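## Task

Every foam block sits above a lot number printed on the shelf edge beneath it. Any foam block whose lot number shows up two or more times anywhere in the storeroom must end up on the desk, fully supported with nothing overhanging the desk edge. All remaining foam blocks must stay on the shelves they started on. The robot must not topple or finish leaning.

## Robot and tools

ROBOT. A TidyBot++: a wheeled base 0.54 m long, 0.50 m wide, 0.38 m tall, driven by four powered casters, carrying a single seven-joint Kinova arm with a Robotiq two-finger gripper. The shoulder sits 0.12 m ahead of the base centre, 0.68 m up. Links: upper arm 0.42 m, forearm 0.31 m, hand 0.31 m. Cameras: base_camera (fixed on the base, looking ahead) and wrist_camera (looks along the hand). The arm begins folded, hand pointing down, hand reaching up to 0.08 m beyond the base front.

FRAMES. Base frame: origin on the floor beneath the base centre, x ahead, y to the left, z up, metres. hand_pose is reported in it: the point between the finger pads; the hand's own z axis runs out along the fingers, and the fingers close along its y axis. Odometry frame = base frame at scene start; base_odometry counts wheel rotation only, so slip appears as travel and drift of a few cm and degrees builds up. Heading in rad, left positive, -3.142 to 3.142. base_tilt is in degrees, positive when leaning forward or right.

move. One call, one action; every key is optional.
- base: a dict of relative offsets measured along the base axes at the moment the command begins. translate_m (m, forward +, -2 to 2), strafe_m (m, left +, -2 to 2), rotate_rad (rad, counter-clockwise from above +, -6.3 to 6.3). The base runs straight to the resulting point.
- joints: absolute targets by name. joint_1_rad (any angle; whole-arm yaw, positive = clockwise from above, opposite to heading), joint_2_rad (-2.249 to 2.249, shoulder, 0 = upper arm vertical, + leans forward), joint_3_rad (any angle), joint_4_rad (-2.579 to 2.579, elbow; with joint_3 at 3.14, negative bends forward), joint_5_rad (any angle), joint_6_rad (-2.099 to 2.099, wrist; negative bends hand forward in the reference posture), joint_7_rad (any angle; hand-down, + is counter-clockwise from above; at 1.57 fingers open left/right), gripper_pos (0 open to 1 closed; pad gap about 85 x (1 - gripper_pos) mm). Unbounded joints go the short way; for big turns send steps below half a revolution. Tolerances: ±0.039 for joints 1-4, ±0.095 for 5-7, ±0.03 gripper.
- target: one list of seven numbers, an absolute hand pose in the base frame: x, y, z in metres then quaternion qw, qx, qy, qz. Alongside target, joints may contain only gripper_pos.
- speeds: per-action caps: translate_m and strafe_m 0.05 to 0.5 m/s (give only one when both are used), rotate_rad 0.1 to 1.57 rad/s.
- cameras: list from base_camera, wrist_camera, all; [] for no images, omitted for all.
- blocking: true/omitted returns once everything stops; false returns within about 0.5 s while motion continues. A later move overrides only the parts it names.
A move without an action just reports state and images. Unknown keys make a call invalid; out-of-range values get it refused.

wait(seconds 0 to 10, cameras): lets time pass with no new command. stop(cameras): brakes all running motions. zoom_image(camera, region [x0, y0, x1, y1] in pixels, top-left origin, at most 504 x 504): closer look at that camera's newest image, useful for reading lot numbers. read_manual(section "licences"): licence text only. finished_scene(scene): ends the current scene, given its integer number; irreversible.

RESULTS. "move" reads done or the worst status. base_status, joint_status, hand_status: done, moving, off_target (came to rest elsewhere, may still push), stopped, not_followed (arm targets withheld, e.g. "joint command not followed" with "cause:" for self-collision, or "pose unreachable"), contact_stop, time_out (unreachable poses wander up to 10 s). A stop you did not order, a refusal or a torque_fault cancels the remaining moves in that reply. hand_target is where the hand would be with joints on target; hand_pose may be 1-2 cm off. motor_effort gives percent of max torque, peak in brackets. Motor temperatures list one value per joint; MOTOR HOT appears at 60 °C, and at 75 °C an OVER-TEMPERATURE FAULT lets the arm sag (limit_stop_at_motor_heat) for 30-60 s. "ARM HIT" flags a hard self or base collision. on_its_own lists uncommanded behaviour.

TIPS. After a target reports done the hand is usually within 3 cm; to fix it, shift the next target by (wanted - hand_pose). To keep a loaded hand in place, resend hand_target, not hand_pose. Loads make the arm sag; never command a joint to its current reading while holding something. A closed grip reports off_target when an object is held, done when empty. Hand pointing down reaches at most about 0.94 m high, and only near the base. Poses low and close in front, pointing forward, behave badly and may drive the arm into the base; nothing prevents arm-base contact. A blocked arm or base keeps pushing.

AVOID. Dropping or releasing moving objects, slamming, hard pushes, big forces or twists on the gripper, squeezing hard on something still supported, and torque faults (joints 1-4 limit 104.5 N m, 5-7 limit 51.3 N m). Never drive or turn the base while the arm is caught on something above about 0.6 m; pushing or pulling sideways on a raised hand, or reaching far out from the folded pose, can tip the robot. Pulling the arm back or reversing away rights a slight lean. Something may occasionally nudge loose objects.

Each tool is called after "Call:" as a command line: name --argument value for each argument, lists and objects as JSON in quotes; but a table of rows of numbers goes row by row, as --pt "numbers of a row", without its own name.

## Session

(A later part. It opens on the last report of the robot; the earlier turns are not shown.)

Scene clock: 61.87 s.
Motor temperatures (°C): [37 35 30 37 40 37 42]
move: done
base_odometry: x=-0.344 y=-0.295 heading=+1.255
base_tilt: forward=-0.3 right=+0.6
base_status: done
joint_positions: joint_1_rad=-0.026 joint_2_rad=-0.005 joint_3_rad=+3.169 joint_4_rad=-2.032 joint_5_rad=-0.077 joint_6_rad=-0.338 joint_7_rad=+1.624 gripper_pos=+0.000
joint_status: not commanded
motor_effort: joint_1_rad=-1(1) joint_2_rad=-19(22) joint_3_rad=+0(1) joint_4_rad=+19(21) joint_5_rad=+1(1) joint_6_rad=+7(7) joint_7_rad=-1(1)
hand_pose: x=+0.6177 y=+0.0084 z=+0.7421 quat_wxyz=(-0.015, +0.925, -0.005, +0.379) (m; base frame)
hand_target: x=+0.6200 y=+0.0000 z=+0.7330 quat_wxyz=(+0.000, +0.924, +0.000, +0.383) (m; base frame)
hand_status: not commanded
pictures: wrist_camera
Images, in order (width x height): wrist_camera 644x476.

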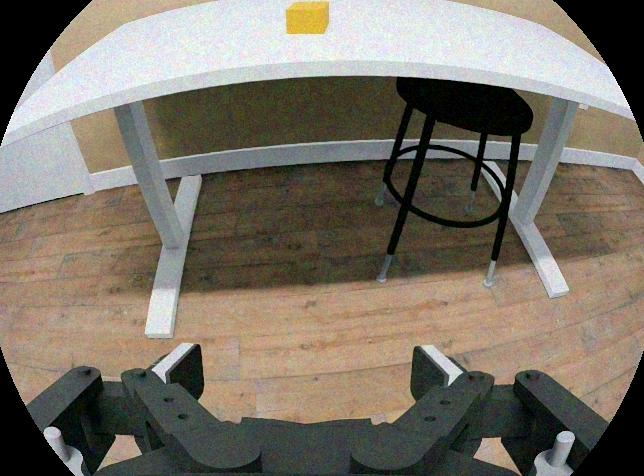

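Call:
move --base '{"translate_m":-0.18,"strafe_m":1.0,"rotate_rad":1.6}' --target '[0.48,0,1.12,0,0.8,0,0.6]'

Scene clock: 65.87 s.
Motor temperatures (°C): [37 35 30 37 40 37 42]
move: done
base_odometry: x=-1.350 y=-0.156 heading=+2.856
base_tilt: forward=-0.4 right=+0.6
base_status: done
joint_positions: joint_1_rad=-0.012 joint_2_rad=-0.512 joint_3_rad=+3.151 joint_4_rad=-1.567 joint_5_rad=-0.068 joint_6_rad=-0.770 joint_7_rad=+1.616 gripper_pos=+0.000
joint_status: not commanded
motor_effort: joint_1_rad=+0(4) joint_2_rad=-1(21) joint_3_rad=+1(3) joint_4_rad=+21(22) joint_5_rad=+0(1) joint_6_rad=+8(9) joint_7_rad=+0(1)
hand_pose: x=+0.4876 y=+0.0152 z=+1.1258 quat_wxyz=(-0.022, +0.791, +0.013, +0.612) (m; base frame)
hand_target: x=+0.4800 y=+0.0000 z=+1.1200 quat_wxyz=(+0.000, +0.800, +0.000, +0.600) (m; base frame)
hand_status: done (0.018 m and 3.4 deg from the pose sent, 0.402 m and 29.3 deg at the start)
pictures: base_camera, wrist_camera
Images, in order (width x height): base_camera 644x364, wrist_camera 644x476.

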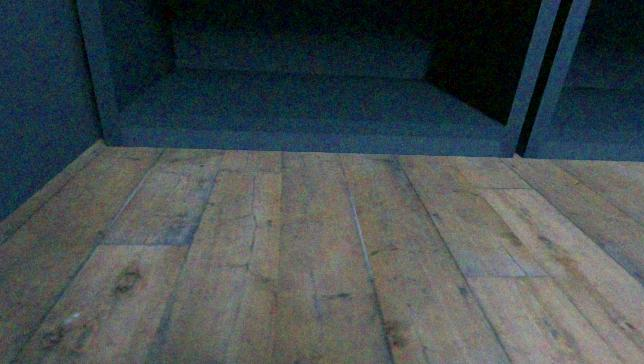

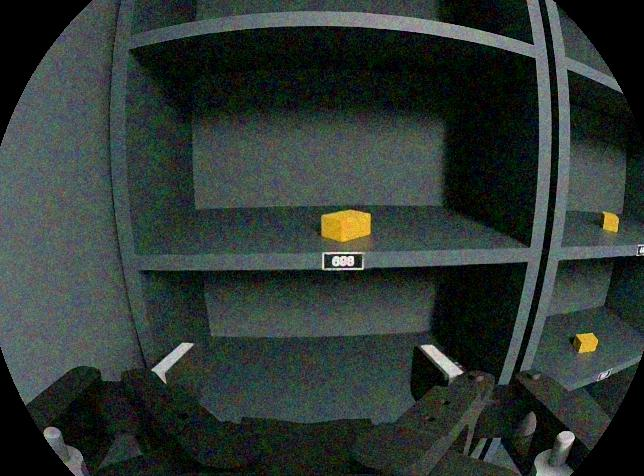

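Call:
zoom_image --camera "wrist_camera" --region '[310, 195, 380, 250]'

Scaled by 7.200.

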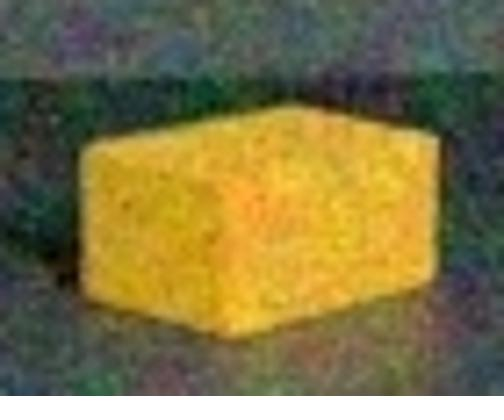

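Call:
move --base '{"translate_m":0.3}' --target '[0.52,0.08,1.06,0.22,0.757,-0.314,0.53]' --cameras '["wrist_camera"]'

Scene clock: 69.13 s.
Motor temperatures (°C): [37 35 30 37 40 37 42]
move: done
base_odometry: x=-1.638 y=-0.071 heading=+2.856
base_tilt: forward=-0.3 right=+0.6
base_status: done
joint_positions: joint_1_rad=+1.419 joint_2_rad=-0.784 joint_3_rad=+2.252 joint_4_rad=-1.264 joint_5_rad=-0.076 joint_6_rad=-1.181 joint_7_rad=+1.067 gripper_pos=+0.000
joint_status: not commanded
motor_effort: joint_1_rad=+0(1) joint_2_rad=+18(18) joint_3_rad=+11(12) joint_4_rad=+13(21) joint_5_rad=+5(5) joint_6_rad=+7(9) joint_7_rad=+0(1)
hand_pose: x=+0.5134 y=+0.0530 z=+1.0813 quat_wxyz=(+0.250, +0.747, -0.299, +0.539) (m; base frame)
hand_target: x=+0.5200 y=+0.0800 z=+1.0600 quat_wxyz=(+0.220, +0.757, -0.314, +0.530) (m; base frame)
hand_status: done (0.035 m and 4.2 deg from the pose sent, 0.098 m and 48.1 deg at the start)
pictures: wrist_camera
Images, in order (width x height): wrist_camera 644x476.

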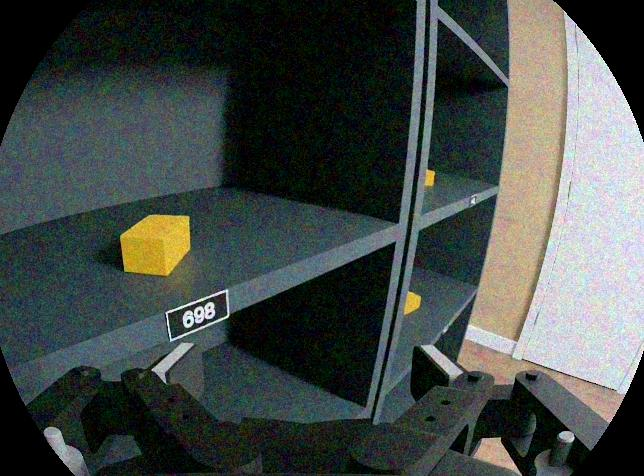

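Call:
move --base '{"translate_m":0.24,"strafe_m":0.02}' --target '[0.52,0.08,1.015,0.22,0.757,-0.314,0.53]' --cameras '["wrist_camera"]'

Scene clock: 71.10 s.
Motor temperatures (°C): [37 35 30 37 40 37 42]
move: done
base_odometry: x=-1.874 y=-0.023 heading=+2.856
base_tilt: forward=-0.3 right=+0.6
base_status: done
joint_positions: joint_1_rad=+1.405 joint_2_rad=-0.851 joint_3_rad=+2.240 joint_4_rad=-1.381 joint_5_rad=-0.085 joint_6_rad=-1.176 joint_7_rad=+1.033 gripper_pos=+0.000
joint_status: not commanded
motor_effort: joint_1_rad=-1(3) joint_2_rad=+19(20) joint_3_rad=+12(13) joint_4_rad=+14(15) joint_5_rad=+5(6) joint_6_rad=+7(8) joint_7_rad=+0(1)
hand_pose: x=+0.5036 y=+0.0537 z=+1.0297 quat_wxyz=(+0.261, +0.754, -0.317, +0.513) (m; base frame)
hand_target: x=+0.5200 y=+0.0800 z=+1.0150 quat_wxyz=(+0.220, +0.757, -0.314, +0.530) (m; base frame)
hand_status: done (0.034 m and 5.1 deg from the pose sent, 0.072 m and 4.2 deg at the start)
pictures: wrist_camera
Images, in order (width x height): wrist_camera 644x476.

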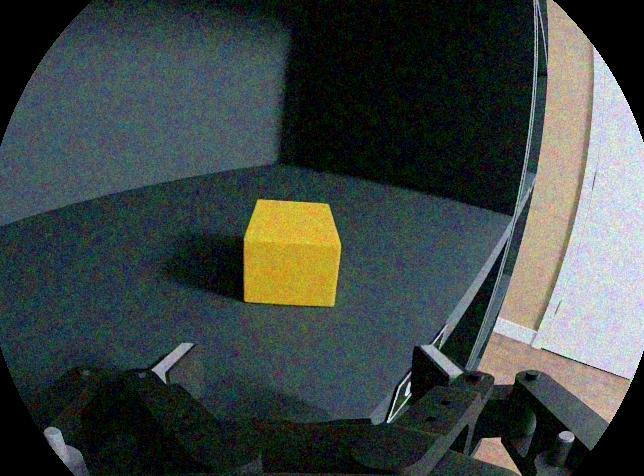

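Call:
move --base '{"translate_m":0.048,"strafe_m":-0.038}' --cameras '["wrist_camera"]'

Call:
move --base '{"translate_m":0.041,"strafe_m":-0.043}' --cameras '["wrist_camera"]'

Scene clock: 73.07 s.
Motor temperatures (°C): [37 35 30 37 40 37 42]
move: done
base_odometry: x=-1.910 y=+0.027 heading=+2.856
base_tilt: forward=-0.3 right=+0.6
base_status: done
joint_positions: joint_1_rad=+1.400 joint_2_rad=-0.858 joint_3_rad=+2.240 joint_4_rad=-1.385 joint_5_rad=-0.086 joint_6_rad=-1.176 joint_7_rad=+1.033 gripper_pos=+0.000
joint_status: not commanded
motor_effort: joint_1_rad=+0(4) joint_2_rad=+19(21) joint_3_rad=+12(13) joint_4_rad=+14(15) joint_5_rad=+5(5) joint_6_rad=+8(8) joint_7_rad=+0(1)
hand_pose: x=+0.5027 y=+0.0569 z=+1.0282 quat_wxyz=(+0.262, +0.754, -0.314, +0.514) (m; base frame)
hand_target: x=+0.5200 y=+0.0800 z=+1.0150 quat_wxyz=(+0.220, +0.757, -0.314, +0.530) (m; base frame)
hand_status: not commanded
pictures: wrist_camera
Images, in order (width x height): wrist_camera 644x476.

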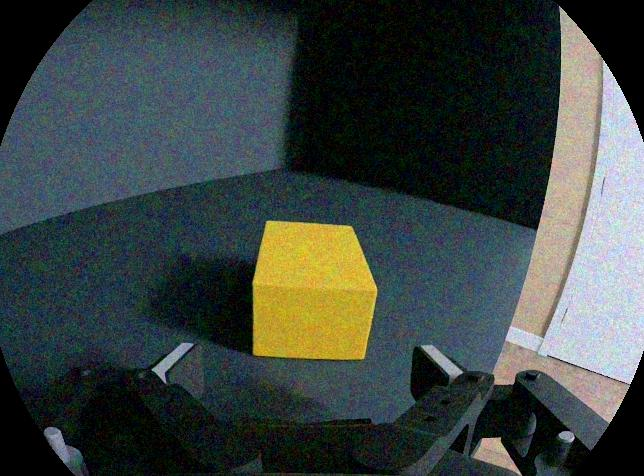

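Scene clock: 74.10 s.
Motor temperatures (°C): [37 35 30 37 40 37 42]
move: done
base_odometry: x=-1.937 y=+0.080 heading=+2.856
base_tilt: forward=-0.3 right=+0.6
base_status: done
joint_positions: joint_1_rad=+1.398 joint_2_rad=-0.859 joint_3_rad=+2.240 joint_4_rad=-1.387 joint_5_rad=-0.086 joint_6_rad=-1.176 joint_7_rad=+1.033 gripper_pos=+0.000
joint_status: not commanded
motor_effort: joint_1_rad=+0(4) joint_2_rad=+20(22) joint_3_rad=+13(13) joint_4_rad=+13(15) joint_5_rad=+5(6) joint_6_rad=+7(7) joint_7_rad=+0(0)
hand_pose: x=+0.5024 y=+0.0575 z=+1.0274 quat_wxyz=(+0.262, +0.754, -0.314, +0.514) (m; base frame)
hand_target: x=+0.5200 y=+0.0800 z=+1.0150 quat_wxyz=(+0.220, +0.757, -0.314, +0.530) (m; base frame)
hand_status: not commanded
pictures: wrist_camera
Images, in order (width x height): wrist_camera 644x476.

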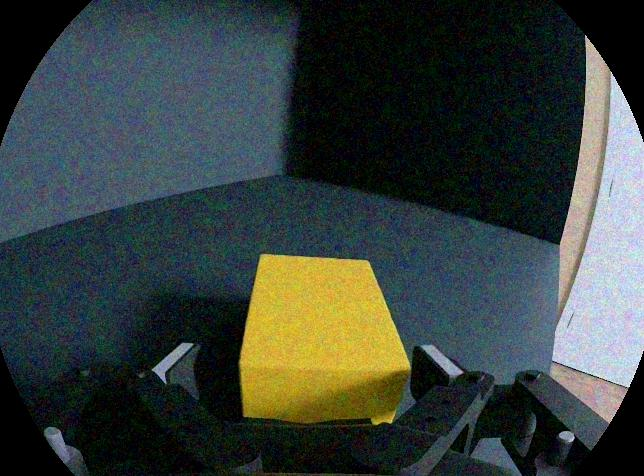

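Call:
move --base '{"translate_m":0.013,"strafe_m":-0.028}' --cameras '["wrist_camera"]'

Call:
move --joints '{"gripper_pos":0.6}' --cameras '["wrist_camera"]'

Call:
move --target '[0.51,0.08,1.08,0.22,0.757,-0.314,0.53]' --cameras '["wrist_camera"]'

Scene clock: 75.20 s.
Motor temperatures (°C): [37 35 30 37 40 37 42]
move: done
base_odometry: x=-1.942 y=+0.110 heading=+2.856
base_tilt: forward=-0.3 right=+0.6
base_status: done
joint_positions: joint_1_rad=+1.398 joint_2_rad=-0.860 joint_3_rad=+2.240 joint_4_rad=-1.388 joint_5_rad=-0.087 joint_6_rad=-1.176 joint_7_rad=+1.033 gripper_pos=+0.000
joint_status: not commanded
motor_effort: joint_1_rad=+0(2) joint_2_rad=+20(22) joint_3_rad=+12(14) joint_4_rad=+14(15) joint_5_rad=+5(6) joint_6_rad=+6(7) joint_7_rad=+0(1)
hand_pose: x=+0.5023 y=+0.0576 z=+1.0267 quat_wxyz=(+0.262, +0.754, -0.314, +0.513) (m; base frame)
hand_target: x=+0.5200 y=+0.0800 z=+1.0150 quat_wxyz=(+0.220, +0.757, -0.314, +0.530) (m; base frame)
hand_status: not commanded
pictures: wrist_camera
Images, in order (width x height): wrist_camera 644x476.

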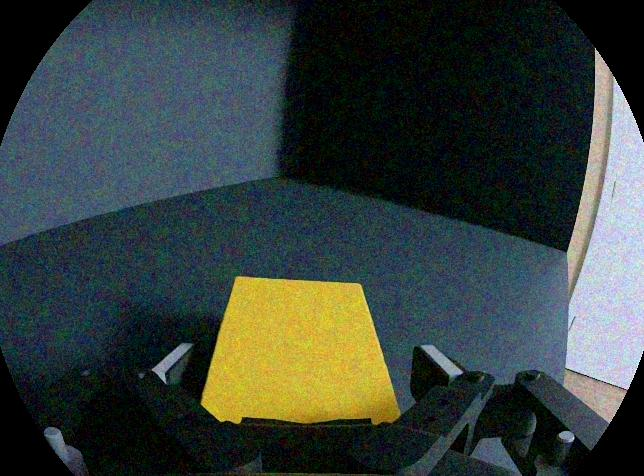

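Scene clock: 76.07 s.
Motor temperatures (°C): [37 35 30 37 40 37 42]
move: off_target
base_odometry: x=-1.942 y=+0.110 heading=+2.856
base_tilt: forward=-0.3 right=+0.6
base_status: not commanded
joint_positions: joint_1_rad=+1.398 joint_2_rad=-0.860 joint_3_rad=+2.240 joint_4_rad=-1.388 joint_5_rad=-0.087 joint_6_rad=-1.172 joint_7_rad=+1.032 gripper_pos=+0.381
joint_status: gripper_pos off_target (ended at +0.381, target +0.600)
motor_effort: joint_1_rad=-1(1) joint_2_rad=+19(20) joint_3_rad=+12(13) joint_4_rad=+13(14) joint_5_rad=+5(5) joint_6_rad=+6(8) joint_7_rad=+0(1)
hand_pose: x=+0.5030 y=+0.0578 z=+1.0274 quat_wxyz=(+0.262, +0.754, -0.313, +0.515) (m; base frame)
hand_target: x=+0.5200 y=+0.0800 z=+1.0150 quat_wxyz=(+0.220, +0.757, -0.314, +0.530) (m; base frame)
hand_status: not commanded
pictures: wrist_camera
Images, in order (width x height): wrist_camera 644x476.

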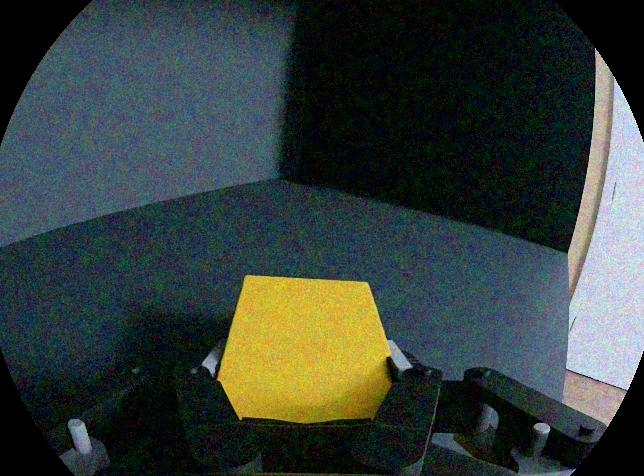

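Scene clock: 77.30 s.
Motor temperatures (°C): [37 35 30 37 40 37 42]
move: done
base_odometry: x=-1.942 y=+0.110 heading=+2.856
base_tilt: forward=-0.3 right=+0.6
base_status: not commanded
joint_positions: joint_1_rad=+1.409 joint_2_rad=-0.789 joint_3_rad=+2.240 joint_4_rad=-1.199 joint_5_rad=-0.087 joint_6_rad=-1.236 joint_7_rad=+1.032 gripper_pos=+0.381
joint_status: not commanded
motor_effort: joint_1_rad=+0(1) joint_2_rad=+19(20) joint_3_rad=+11(13) joint_4_rad=+13(15) joint_5_rad=+5(6) joint_6_rad=+8(8) joint_7_rad=+0(1)
hand_pose: x=+0.5110 y=+0.0816 z=+1.0891 quat_wxyz=(+0.234, +0.747, -0.298, +0.546) (m; base frame)
hand_target: x=+0.5100 y=+0.0800 z=+1.0800 quat_wxyz=(+0.220, +0.757, -0.314, +0.530) (m; base frame)
hand_status: done (0.009 m and 3.3 deg from the pose sent, 0.057 m and 5.1 deg at the start)
pictures: wrist_camera
Images, in order (width x height): wrist_camera 644x476.

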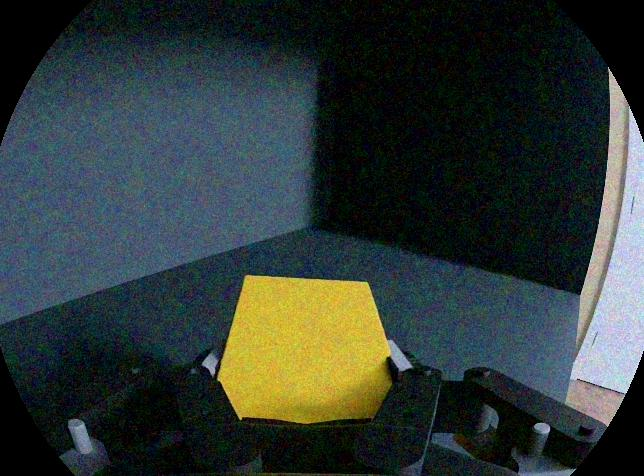

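Call:
move --base '{"translate_m":-0.6}' --cameras '["wrist_camera"]'

Call:
move --base '{"translate_m":-0.74,"strafe_m":-0.07,"rotate_rad":-1.6}' --target '[0.5,0,0.92,0,0.84,0,0.543]'

Scene clock: 80.10 s.
Motor temperatures (°C): [37 35 30 37 40 37 42]
move: done
base_odometry: x=-1.366 y=-0.059 heading=+2.857
base_tilt: forward=-0.3 right=+0.6
base_status: done
joint_positions: joint_1_rad=+1.417 joint_2_rad=-0.786 joint_3_rad=+2.241 joint_4_rad=-1.198 joint_5_rad=-0.087 joint_6_rad=-1.239 joint_7_rad=+1.032 gripper_pos=+0.381
joint_status: not commanded
motor_effort: joint_1_rad=+0(2) joint_2_rad=+19(20) joint_3_rad=+11(13) joint_4_rad=+13(15) joint_5_rad=+5(6) joint_6_rad=+7(8) joint_7_rad=+0(1)
hand_pose: x=+0.5112 y=+0.0770 z=+1.0888 quat_wxyz=(+0.236, +0.747, -0.302, +0.544) (m; base frame)
hand_target: x=+0.5100 y=+0.0800 z=+1.0800 quat_wxyz=(+0.220, +0.757, -0.314, +0.530) (m; base frame)
hand_status: not commanded
pictures: wrist_camera
Images, in order (width x height): wrist_camera 644x476.

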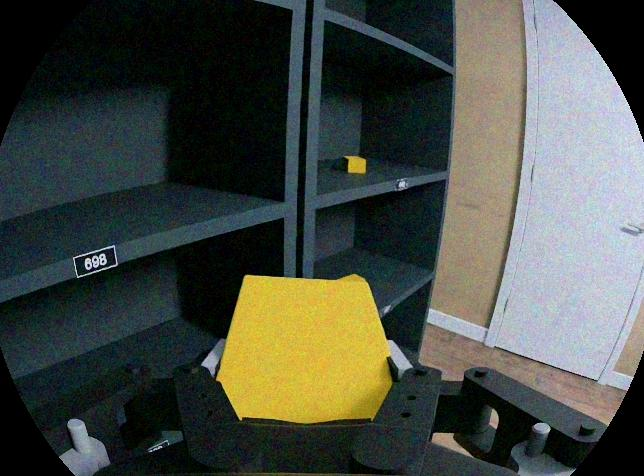

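Scene clock: 83.23 s.
Motor temperatures (°C): [37 35 30 37 40 37 42]
move: done
base_odometry: x=-0.636 y=-0.199 heading=+1.255
base_tilt: forward=-0.3 right=+0.6
base_status: done
joint_positions: joint_1_rad=+0.015 joint_2_rad=-0.558 joint_3_rad=+3.138 joint_4_rad=-2.065 joint_5_rad=-0.067 joint_6_rad=-0.498 joint_7_rad=+1.531 gripper_pos=+0.381
joint_status: not commanded
motor_effort: joint_1_rad=-1(2) joint_2_rad=-2(23) joint_3_rad=+1(14) joint_4_rad=+22(23) joint_5_rad=+0(6) joint_6_rad=+9(9) joint_7_rad=+0(1)
hand_pose: x=+0.4924 y=+0.0073 z=+0.9276 quat_wxyz=(-0.036, +0.842, -0.038, +0.537) (m; base frame)
hand_target: x=+0.5000 y=+0.0000 z=+0.9200 quat_wxyz=(+0.000, +0.840, +0.000, +0.543) (m; base frame)
hand_status: done (0.013 m and 6.0 deg from the pose sent, 0.186 m and 45.5 deg at the start)
pictures: base_camera, wrist_camera
Images, in order (width x height): base_camera 644x364, wrist_camera 644x476.

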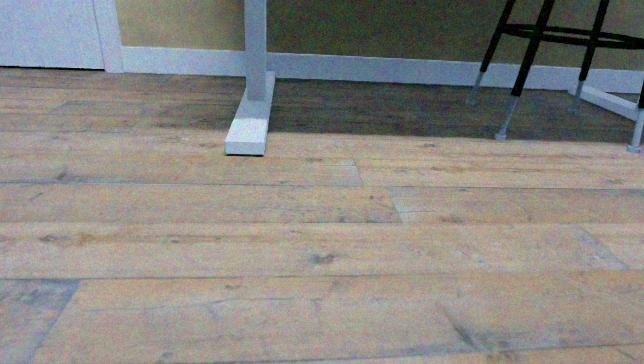

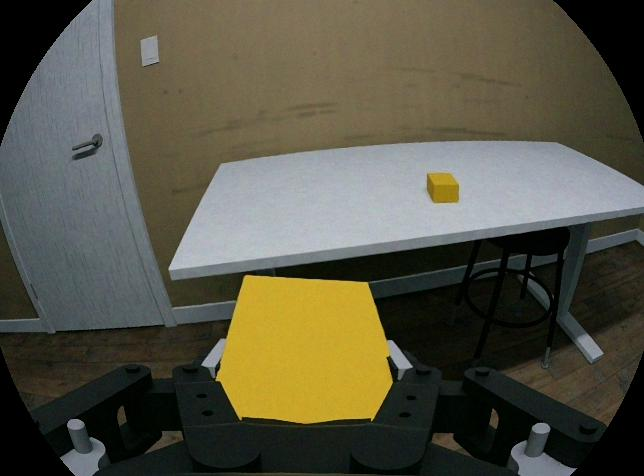

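Call:
move --base '{"translate_m":0.6,"strafe_m":-0.1}' --cameras '["wrist_camera"]'

Call:
move --target '[0.62,0,0.80,0,0.83,0,0.557]' --cameras '["wrist_camera"]'

Call:
move --target '[0.62,0,0.763,0,0.83,0,0.557]' --cameras '["wrist_camera"]'

Scene clock: 86.00 s.
Motor temperatures (°C): [37 35 30 37 40 37 42]
move: done
base_odometry: x=-0.355 y=+0.340 heading=+1.255
base_tilt: forward=-0.3 right=+0.6
base_status: done
joint_positions: joint_1_rad=+0.015 joint_2_rad=-0.545 joint_3_rad=+3.138 joint_4_rad=-2.066 joint_5_rad=-0.067 joint_6_rad=-0.494 joint_7_rad=+1.531 gripper_pos=+0.381
joint_status: not commanded
motor_effort: joint_1_rad=+0(1) joint_2_rad=-2(5) joint_3_rad=+1(1) joint_4_rad=+22(23) joint_5_rad=+0(1) joint_6_rad=+8(9) joint_7_rad=+0(1)
hand_pose: x=+0.4960 y=+0.0073 z=+0.9235 quat_wxyz=(-0.036, +0.845, -0.038, +0.533) (m; base frame)
hand_target: x=+0.5000 y=+0.0000 z=+0.9200 quat_wxyz=(+0.000, +0.840, +0.000, +0.543) (m; base frame)
hand_status: not commanded
pictures: wrist_camera
Images, in order (width x height): wrist_camera 644x476.

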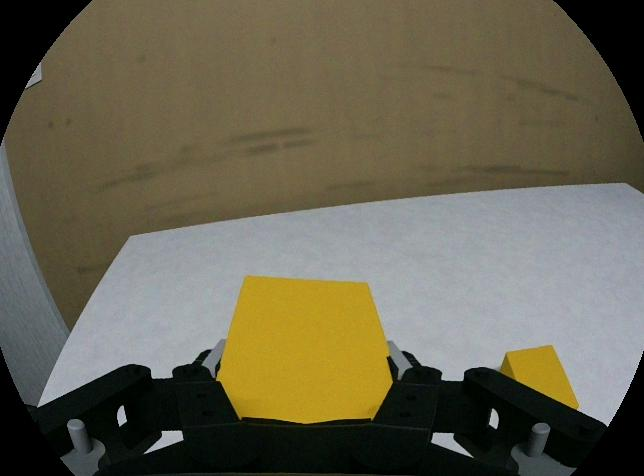

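Scene clock: 88.00 s.
Motor temperatures (°C): [37 35 30 37 40 37 42]
move: done
base_odometry: x=-0.355 y=+0.340 heading=+1.255
base_tilt: forward=-0.3 right=+0.6
base_status: not commanded
joint_positions: joint_1_rad=+0.007 joint_2_rad=-0.119 joint_3_rad=+3.142 joint_4_rad=-2.264 joint_5_rad=-0.055 joint_6_rad=+0.172 joint_7_rad=+1.531 gripper_pos=+0.381
joint_status: not commanded
motor_effort: joint_1_rad=-1(1) joint_2_rad=-15(16) joint_3_rad=+0(1) joint_4_rad=+19(22) joint_5_rad=+1(1) joint_6_rad=+8(9) joint_7_rad=+0(1)
hand_pose: x=+0.6195 y=-0.0055 z=+0.8071 quat_wxyz=(-0.020, +0.833, -0.045, +0.551) (m; base frame)
hand_target: x=+0.6200 y=+0.0000 z=+0.8000 quat_wxyz=(+0.000, +0.830, +0.000, +0.557) (m; base frame)
hand_status: done (0.009 m and 5.7 deg from the pose sent, 0.175 m and 6.8 deg at the start)
pictures: wrist_camera
Images, in order (width x height): wrist_camera 644x476.

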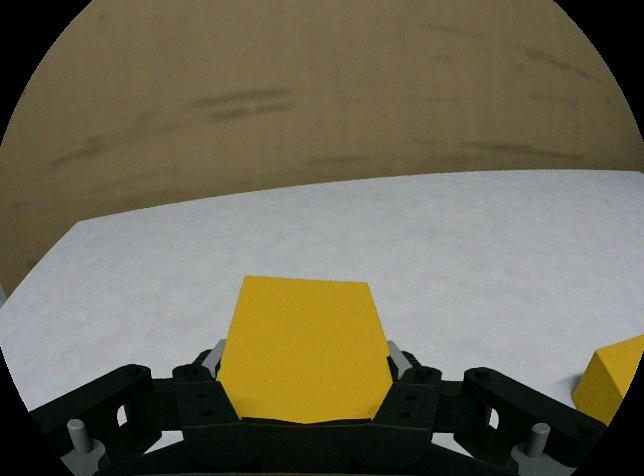

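Scene clock: 89.13 s.
Motor temperatures (°C): [37 35 30 37 40 37 42]
move: done
base_odometry: x=-0.355 y=+0.340 heading=+1.255
base_tilt: forward=-0.3 right=+0.6
base_status: not commanded
joint_positions: joint_1_rad=+0.007 joint_2_rad=-0.038 joint_3_rad=+3.142 joint_4_rad=-2.354 joint_5_rad=-0.055 joint_6_rad=+0.335 joint_7_rad=+1.531 gripper_pos=+0.381
joint_status: not commanded
motor_effort: joint_1_rad=-1(1) joint_2_rad=-16(18) joint_3_rad=+0(0) joint_4_rad=+18(20) joint_5_rad=+1(1) joint_6_rad=+9(9) joint_7_rad=+0(1)
hand_pose: x=+0.6195 y=-0.0081 z=+0.7653 quat_wxyz=(-0.015, +0.835, -0.046, +0.548) (m; base frame)
hand_target: x=+0.6200 y=+0.0000 z=+0.7630 quat_wxyz=(+0.000, +0.830, +0.000, +0.557) (m; base frame)
hand_status: done (0.008 m and 5.7 deg from the pose sent, 0.044 m and 5.7 deg at the start)
pictures: wrist_camera
Images, in order (width x height): wrist_camera 644x476.

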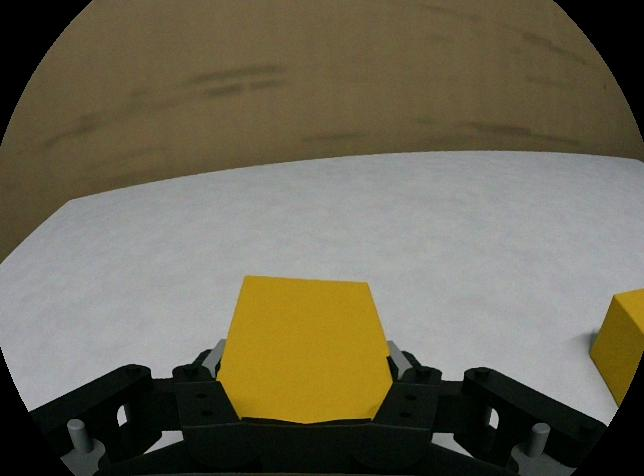

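Call:
move --target '[0.62,0,0.745,0,0.83,0,0.557]' --cameras '[]'

Call:
move --target '[0.62,0,0.735,0,0.83,0,0.557]' --cameras '[]'

Call:
move --joints '{"gripper_pos":0}' --cameras '["wrist_camera"]'

Call:
move --base '{"translate_m":-0.55}' --cameras '["wrist_camera"]'

Scene clock: 90.10 s.
Motor temperatures (°C): [37 35 30 37 40 37 42]
move: done
base_odometry: x=-0.355 y=+0.340 heading=+1.255
base_tilt: forward=-0.3 right=+0.6
base_status: not commanded
joint_positions: joint_1_rad=+0.007 joint_2_rad=-0.009 joint_3_rad=+3.142 joint_4_rad=-2.386 joint_5_rad=-0.053 joint_6_rad=+0.431 joint_7_rad=+1.531 gripper_pos=+0.381
joint_status: not commanded
motor_effort: joint_1_rad=+0(1) joint_2_rad=-15(16) joint_3_rad=+0(2) joint_4_rad=+17(18) joint_5_rad=+1(1) joint_6_rad=+8(9) joint_7_rad=+0(1)
hand_pose: x=+0.6224 y=-0.0094 z=+0.7616 quat_wxyz=(-0.013, +0.825, -0.046, +0.563) (m; base frame)
hand_target: x=+0.6200 y=+0.0000 z=+0.7450 quat_wxyz=(+0.000, +0.830, +0.000, +0.557) (m; base frame)
hand_status: done (0.019 m and 5.5 deg from the pose sent, 0.022 m and 5.7 deg at the start)
pictures: none
No camera images: "cameras" was empty.

Scene clock: 90.73 s.
Motor temperatures (°C): [37 35 30 37 40 37 42]
move: off_target
base_odometry: x=-0.355 y=+0.340 heading=+1.255
base_tilt: forward=-0.3 right=+0.6
base_status: not commanded
joint_positions: joint_1_rad=+0.007 joint_2_rad=+0.010 joint_3_rad=+3.142 joint_4_rad=-2.403 joint_5_rad=-0.053 joint_6_rad=+0.489 joint_7_rad=+1.531 gripper_pos=+0.381
joint_status: not commanded
motor_effort: joint_1_rad=+0(1) joint_2_rad=-14(15) joint_3_rad=+1(1) joint_4_rad=+16(17) joint_5_rad=+0(1) joint_6_rad=+7(8) joint_7_rad=+0(1)
hand_pose: x=+0.6245 y=-0.0102 z=+0.7602 quat_wxyz=(-0.012, +0.819, -0.045, +0.572) (m; base frame)
hand_target: x=+0.6200 y=+0.0000 z=+0.7350 quat_wxyz=(+0.000, +0.830, +0.000, +0.557) (m; base frame)
hand_status: off_target (0.028 m and 5.8 deg from the pose sent, 0.028 m and 5.5 deg at the start)
pictures: none
No camera images: "cameras" was empty.

Scene clock: 91.60 s.
Motor temperatures (°C): [37 35 30 37 40 37 42]
move: done
base_odometry: x=-0.355 y=+0.340 heading=+1.255
base_tilt: forward=-0.3 right=+0.6
base_status: not commanded
joint_positions: joint_1_rad=+0.007 joint_2_rad=+0.030 joint_3_rad=+3.142 joint_4_rad=-2.408 joint_5_rad=-0.053 joint_6_rad=+0.489 joint_7_rad=+1.531 gripper_pos=+0.000
joint_status: all done
motor_effort: joint_1_rad=-1(1) joint_2_rad=-16(17) joint_3_rad=+0(1) joint_4_rad=+16(17) joint_5_rad=+1(1) joint_6_rad=+8(9) joint_7_rad=+0(1)
hand_pose: x=+0.6240 y=-0.0102 z=+0.7478 quat_wxyz=(-0.012, +0.826, -0.046, +0.561) (m; base frame)
hand_target: x=+0.6200 y=+0.0000 z=+0.7350 quat_wxyz=(+0.000, +0.830, +0.000, +0.557) (m; base frame)
hand_status: not commanded
pictures: wrist_camera
Images, in order (width x height): wrist_camera 644x476.

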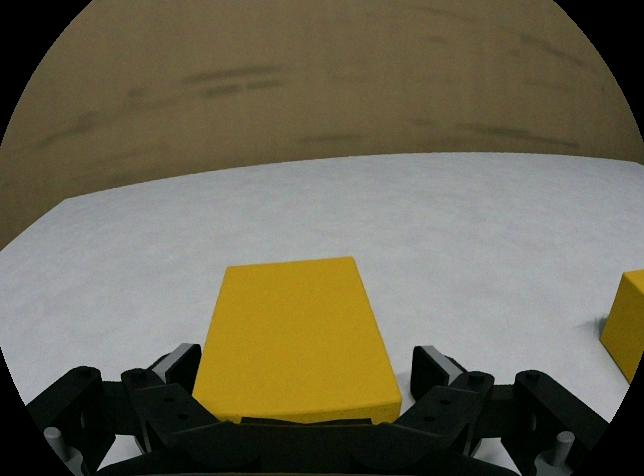

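Scene clock: 94.07 s.
Motor temperatures (°C): [37 35 30 37 40 37 42]
move: done
base_odometry: x=-0.526 y=-0.183 heading=+1.255
base_tilt: forward=-0.4 right=+0.6
base_status: done
joint_positions: joint_1_rad=+0.007 joint_2_rad=+0.036 joint_3_rad=+3.142 joint_4_rad=-2.414 joint_5_rad=-0.053 joint_6_rad=+0.489 joint_7_rad=+1.531 gripper_pos=+0.000
joint_status: not commanded
motor_effort: joint_1_rad=-1(2) joint_2_rad=-17(21) joint_3_rad=+0(1) joint_4_rad=+16(17) joint_5_rad=+1(1) joint_6_rad=+8(9) joint_7_rad=+0(1)
hand_pose: x=+0.6223 y=-0.0101 z=+0.7418 quat_wxyz=(-0.012, +0.830, -0.046, +0.556) (m; base frame)
hand_target: x=+0.6200 y=+0.0000 z=+0.7350 quat_wxyz=(+0.000, +0.830, +0.000, +0.557) (m; base frame)
hand_status: not commanded
pictures: wrist_camera
Images, in order (width x height): wrist_camera 644x476.

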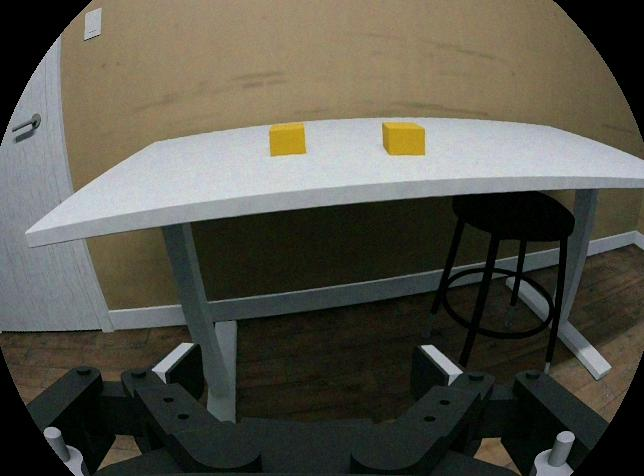

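Call:
move --joints '{"joint_1_rad":0,"joint_2_rad":-0.9,"joint_3_rad":3.14,"joint_4_rad":-2.4,"joint_5_rad":0.03,"joint_6_rad":-0.2,"joint_7_rad":1.6}' --base '{"rotate_rad":-1.57,"translate_m":0.05}'

Call:
move --base '{"translate_m":1.5}'

Call:
move --base '{"rotate_rad":-1.57}'

Scene clock: 97.03 s.
Motor temperatures (°C): [37 35 30 37 40 37 42]
move: done
base_odometry: x=-0.510 y=-0.135 heading=-0.314
base_tilt: forward=-0.4 right=+0.6
base_status: done
joint_positions: joint_1_rad=+0.005 joint_2_rad=-0.885 joint_3_rad=+3.143 joint_4_rad=-2.414 joint_5_rad=-0.039 joint_6_rad=-0.149 joint_7_rad=+1.557 gripper_pos=+0.000
joint_status: all done
motor_effort: joint_1_rad=-1(2) joint_2_rad=+7(18) joint_3_rad=+1(3) joint_4_rad=+23(23) joint_5_rad=+1(2) joint_6_rad=+8(10) joint_7_rad=+0(1)
hand_pose: x=+0.4171 y=+0.0011 z=+0.9280 quat_wxyz=(-0.018, +0.744, -0.020, +0.668) (m; base frame)
hand_target: x=+0.4117 y=+0.0001 z=+0.9255 quat_wxyz=(+0.022, +0.751, +0.021, +0.660) (m; base frame)
hand_status: not commanded
pictures: base_camera, wrist_camera
Images, in order (width x height): base_camera 644x364, wrist_camera 644x476.

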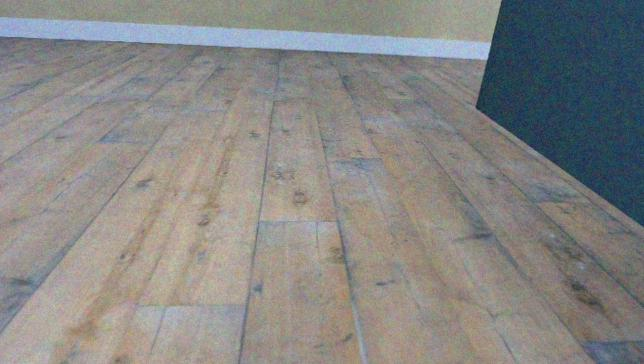

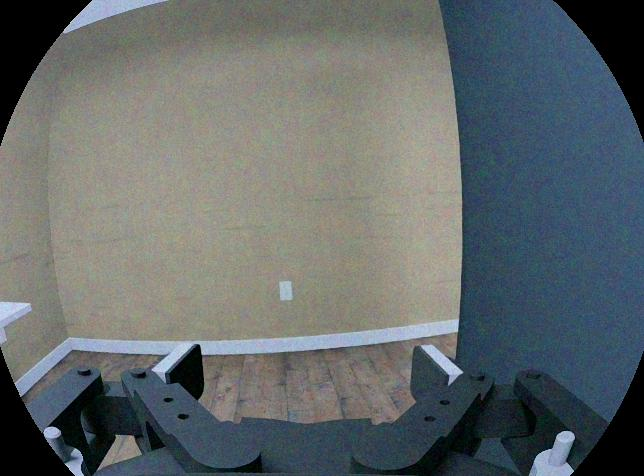

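Scene clock: 101.27 s.
Motor temperatures (°C): [37 35 30 37 40 37 42]
move: done
base_odometry: x=+0.917 y=-0.598 heading=-0.315
base_tilt: forward=-0.3 right=+0.6
base_status: done
joint_positions: joint_1_rad=+0.005 joint_2_rad=-0.889 joint_3_rad=+3.143 joint_4_rad=-2.413 joint_5_rad=-0.039 joint_6_rad=-0.153 joint_7_rad=+1.557 gripper_pos=+0.000
joint_status: not commanded
motor_effort: joint_1_rad=-1(1) joint_2_rad=+7(9) joint_3_rad=+1(1) joint_4_rad=+22(24) joint_5_rad=+1(1) joint_6_rad=+9(9) joint_7_rad=+0(1)
hand_pose: x=+0.4159 y=+0.0012 z=+0.9285 quat_wxyz=(-0.018, +0.744, -0.020, +0.668) (m; base frame)
hand_target: x=+0.4117 y=+0.0001 z=+0.9255 quat_wxyz=(+0.022, +0.751, +0.021, +0.660) (m; base frame)
hand_status: not commanded
pictures: base_camera, wrist_camera
Images, in order (width x height): base_camera 644x364, wrist_camera 644x476.

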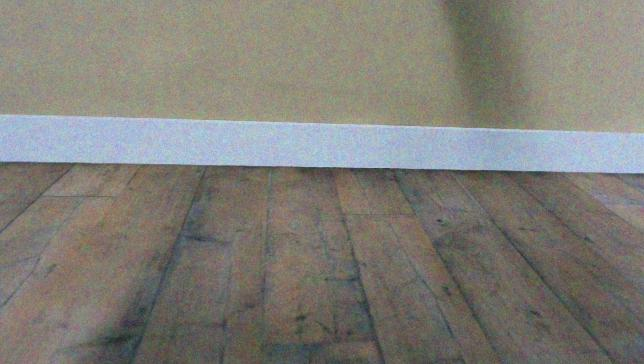

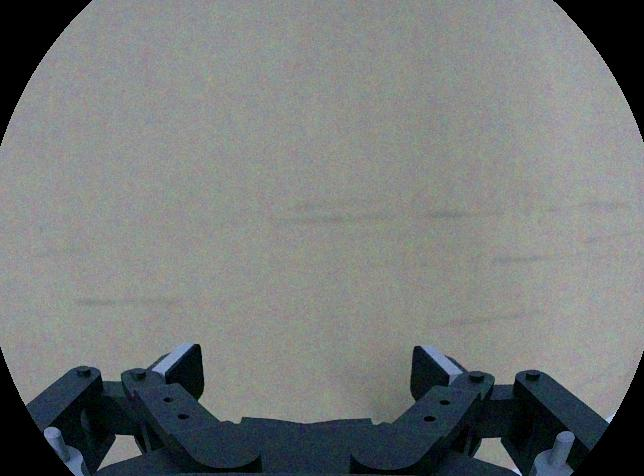

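Scene clock: 103.57 s.
Motor temperatures (°C): [37 35 30 37 40 37 42]
move: done
base_odometry: x=+0.917 y=-0.598 heading=-1.884
base_tilt: forward=-0.4 right=+0.6
base_status: done
joint_positions: joint_1_rad=+0.005 joint_2_rad=-0.889 joint_3_rad=+3.143 joint_4_rad=-2.413 joint_5_rad=-0.039 joint_6_rad=-0.154 joint_7_rad=+1.557 gripper_pos=+0.000
joint_status: not commanded
motor_effort: joint_1_rad=-1(1) joint_2_rad=+7(7) joint_3_rad=+1(2) joint_4_rad=+23(23) joint_5_rad=+0(1) joint_6_rad=+8(9) joint_7_rad=+0(1)
hand_pose: x=+0.4159 y=+0.0012 z=+0.9284 quat_wxyz=(-0.018, +0.744, -0.020, +0.668) (m; base frame)
hand_target: x=+0.4117 y=+0.0001 z=+0.9255 quat_wxyz=(+0.022, +0.751, +0.021, +0.660) (m; base frame)
hand_status: not commanded
pictures: base_camera, wrist_camera
Images, in order (width x height): base_camera 644x364, wrist_camera 644x476.

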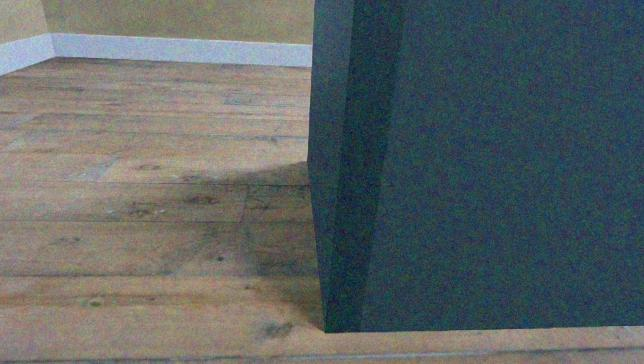

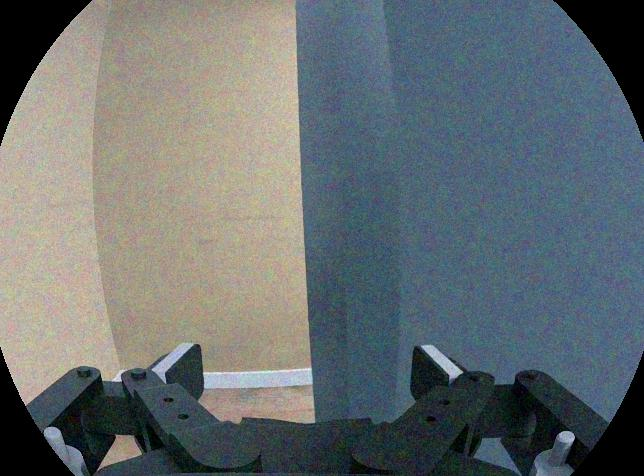

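Call:
move --base '{"strafe_m":0.45}' --cameras '["base_camera"]'

Call:
move --base '{"translate_m":1.5}' --cameras '["base_camera"]'

Call:
move --base '{"rotate_rad":-1.9}'

Scene clock: 106.07 s.
Motor temperatures (°C): [37 35 30 37 40 37 42]
move: done
base_odometry: x=+1.345 y=-0.737 heading=-1.885
base_tilt: forward=-0.4 right=+0.6
base_status: done
joint_positions: joint_1_rad=+0.005 joint_2_rad=-0.889 joint_3_rad=+3.142 joint_4_rad=-2.413 joint_5_rad=-0.038 joint_6_rad=-0.154 joint_7_rad=+1.557 gripper_pos=+0.000
joint_status: not commanded
motor_effort: joint_1_rad=+0(1) joint_2_rad=+7(7) joint_3_rad=+1(3) joint_4_rad=+23(24) joint_5_rad=+1(1) joint_6_rad=+9(9) joint_7_rad=+0(1)
hand_pose: x=+0.4159 y=+0.0015 z=+0.9284 quat_wxyz=(-0.018, +0.744, -0.019, +0.668) (m; base frame)
hand_target: x=+0.4117 y=+0.0001 z=+0.9255 quat_wxyz=(+0.022, +0.751, +0.021, +0.660) (m; base frame)
hand_status: not commanded
pictures: base_camera
Images, in order (width x height): base_camera 644x364.

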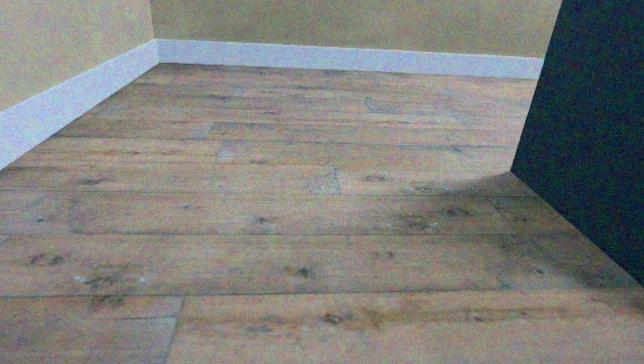

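Scene clock: 110.30 s.
Motor temperatures (°C): [37 35 30 37 40 37 42]
move: done
base_odometry: x=+0.882 y=-2.164 heading=-1.884
base_tilt: forward=-0.4 right=+0.6
base_status: done
joint_positions: joint_1_rad=+0.005 joint_2_rad=-0.891 joint_3_rad=+3.142 joint_4_rad=-2.413 joint_5_rad=-0.038 joint_6_rad=-0.155 joint_7_rad=+1.557 gripper_pos=+0.000
joint_status: not commanded
motor_effort: joint_1_rad=-1(1) joint_2_rad=+7(9) joint_3_rad=+1(1) joint_4_rad=+23(24) joint_5_rad=+1(1) joint_6_rad=+9(9) joint_7_rad=+0(1)
hand_pose: x=+0.4153 y=+0.0015 z=+0.9290 quat_wxyz=(-0.018, +0.743, -0.019, +0.669) (m; base frame)
hand_target: x=+0.4117 y=+0.0001 z=+0.9255 quat_wxyz=(+0.022, +0.751, +0.021, +0.660) (m; base frame)
hand_status: not commanded
pictures: base_camera
Images, in order (width x height): base_camera 644x364.

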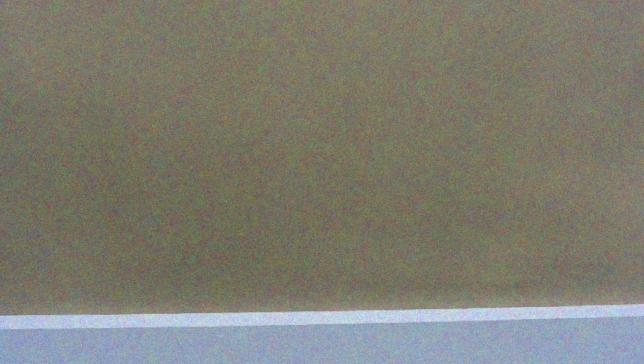

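Scene clock: 112.80 s.
Motor temperatures (°C): [37 35 30 37 40 37 42]
move: done
base_odometry: x=+0.882 y=-2.164 heading=+2.500
base_tilt: forward=-0.4 right=+0.6
base_status: done
joint_positions: joint_1_rad=+0.005 joint_2_rad=-0.891 joint_3_rad=+3.142 joint_4_rad=-2.413 joint_5_rad=-0.038 joint_6_rad=-0.155 joint_7_rad=+1.557 gripper_pos=+0.000
joint_status: not commanded
motor_effort: joint_1_rad=+0(1) joint_2_rad=+6(7) joint_3_rad=+1(2) joint_4_rad=+23(24) joint_5_rad=+1(1) joint_6_rad=+9(9) joint_7_rad=+0(1)
hand_pose: x=+0.4153 y=+0.0015 z=+0.9290 quat_wxyz=(-0.018, +0.743, -0.019, +0.669) (m; base frame)
hand_target: x=+0.4117 y=+0.0001 z=+0.9255 quat_wxyz=(+0.022, +0.751, +0.021, +0.660) (m; base frame)
hand_status: not commanded
pictures: base_camera, wrist_camera
Images, in order (width x height): base_camera 644x364, wrist_camera 644x476.

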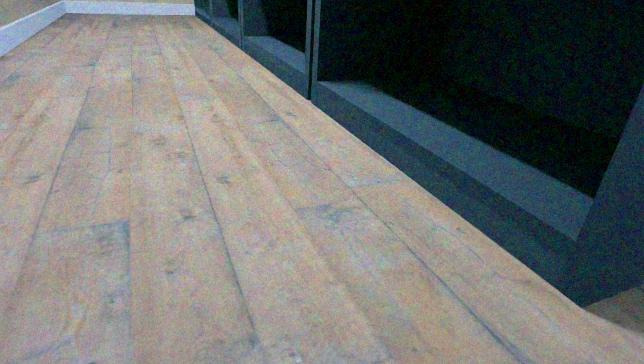

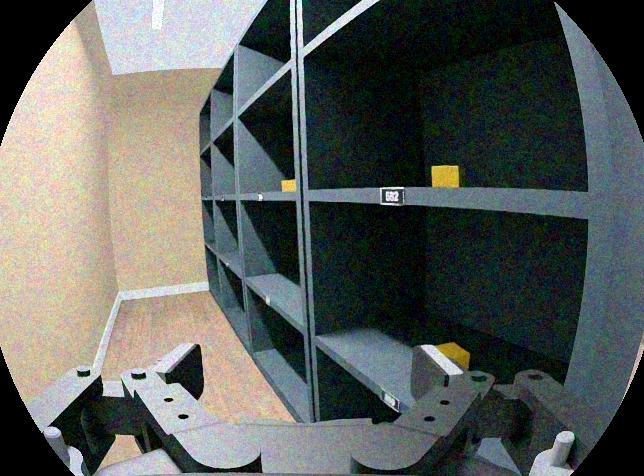

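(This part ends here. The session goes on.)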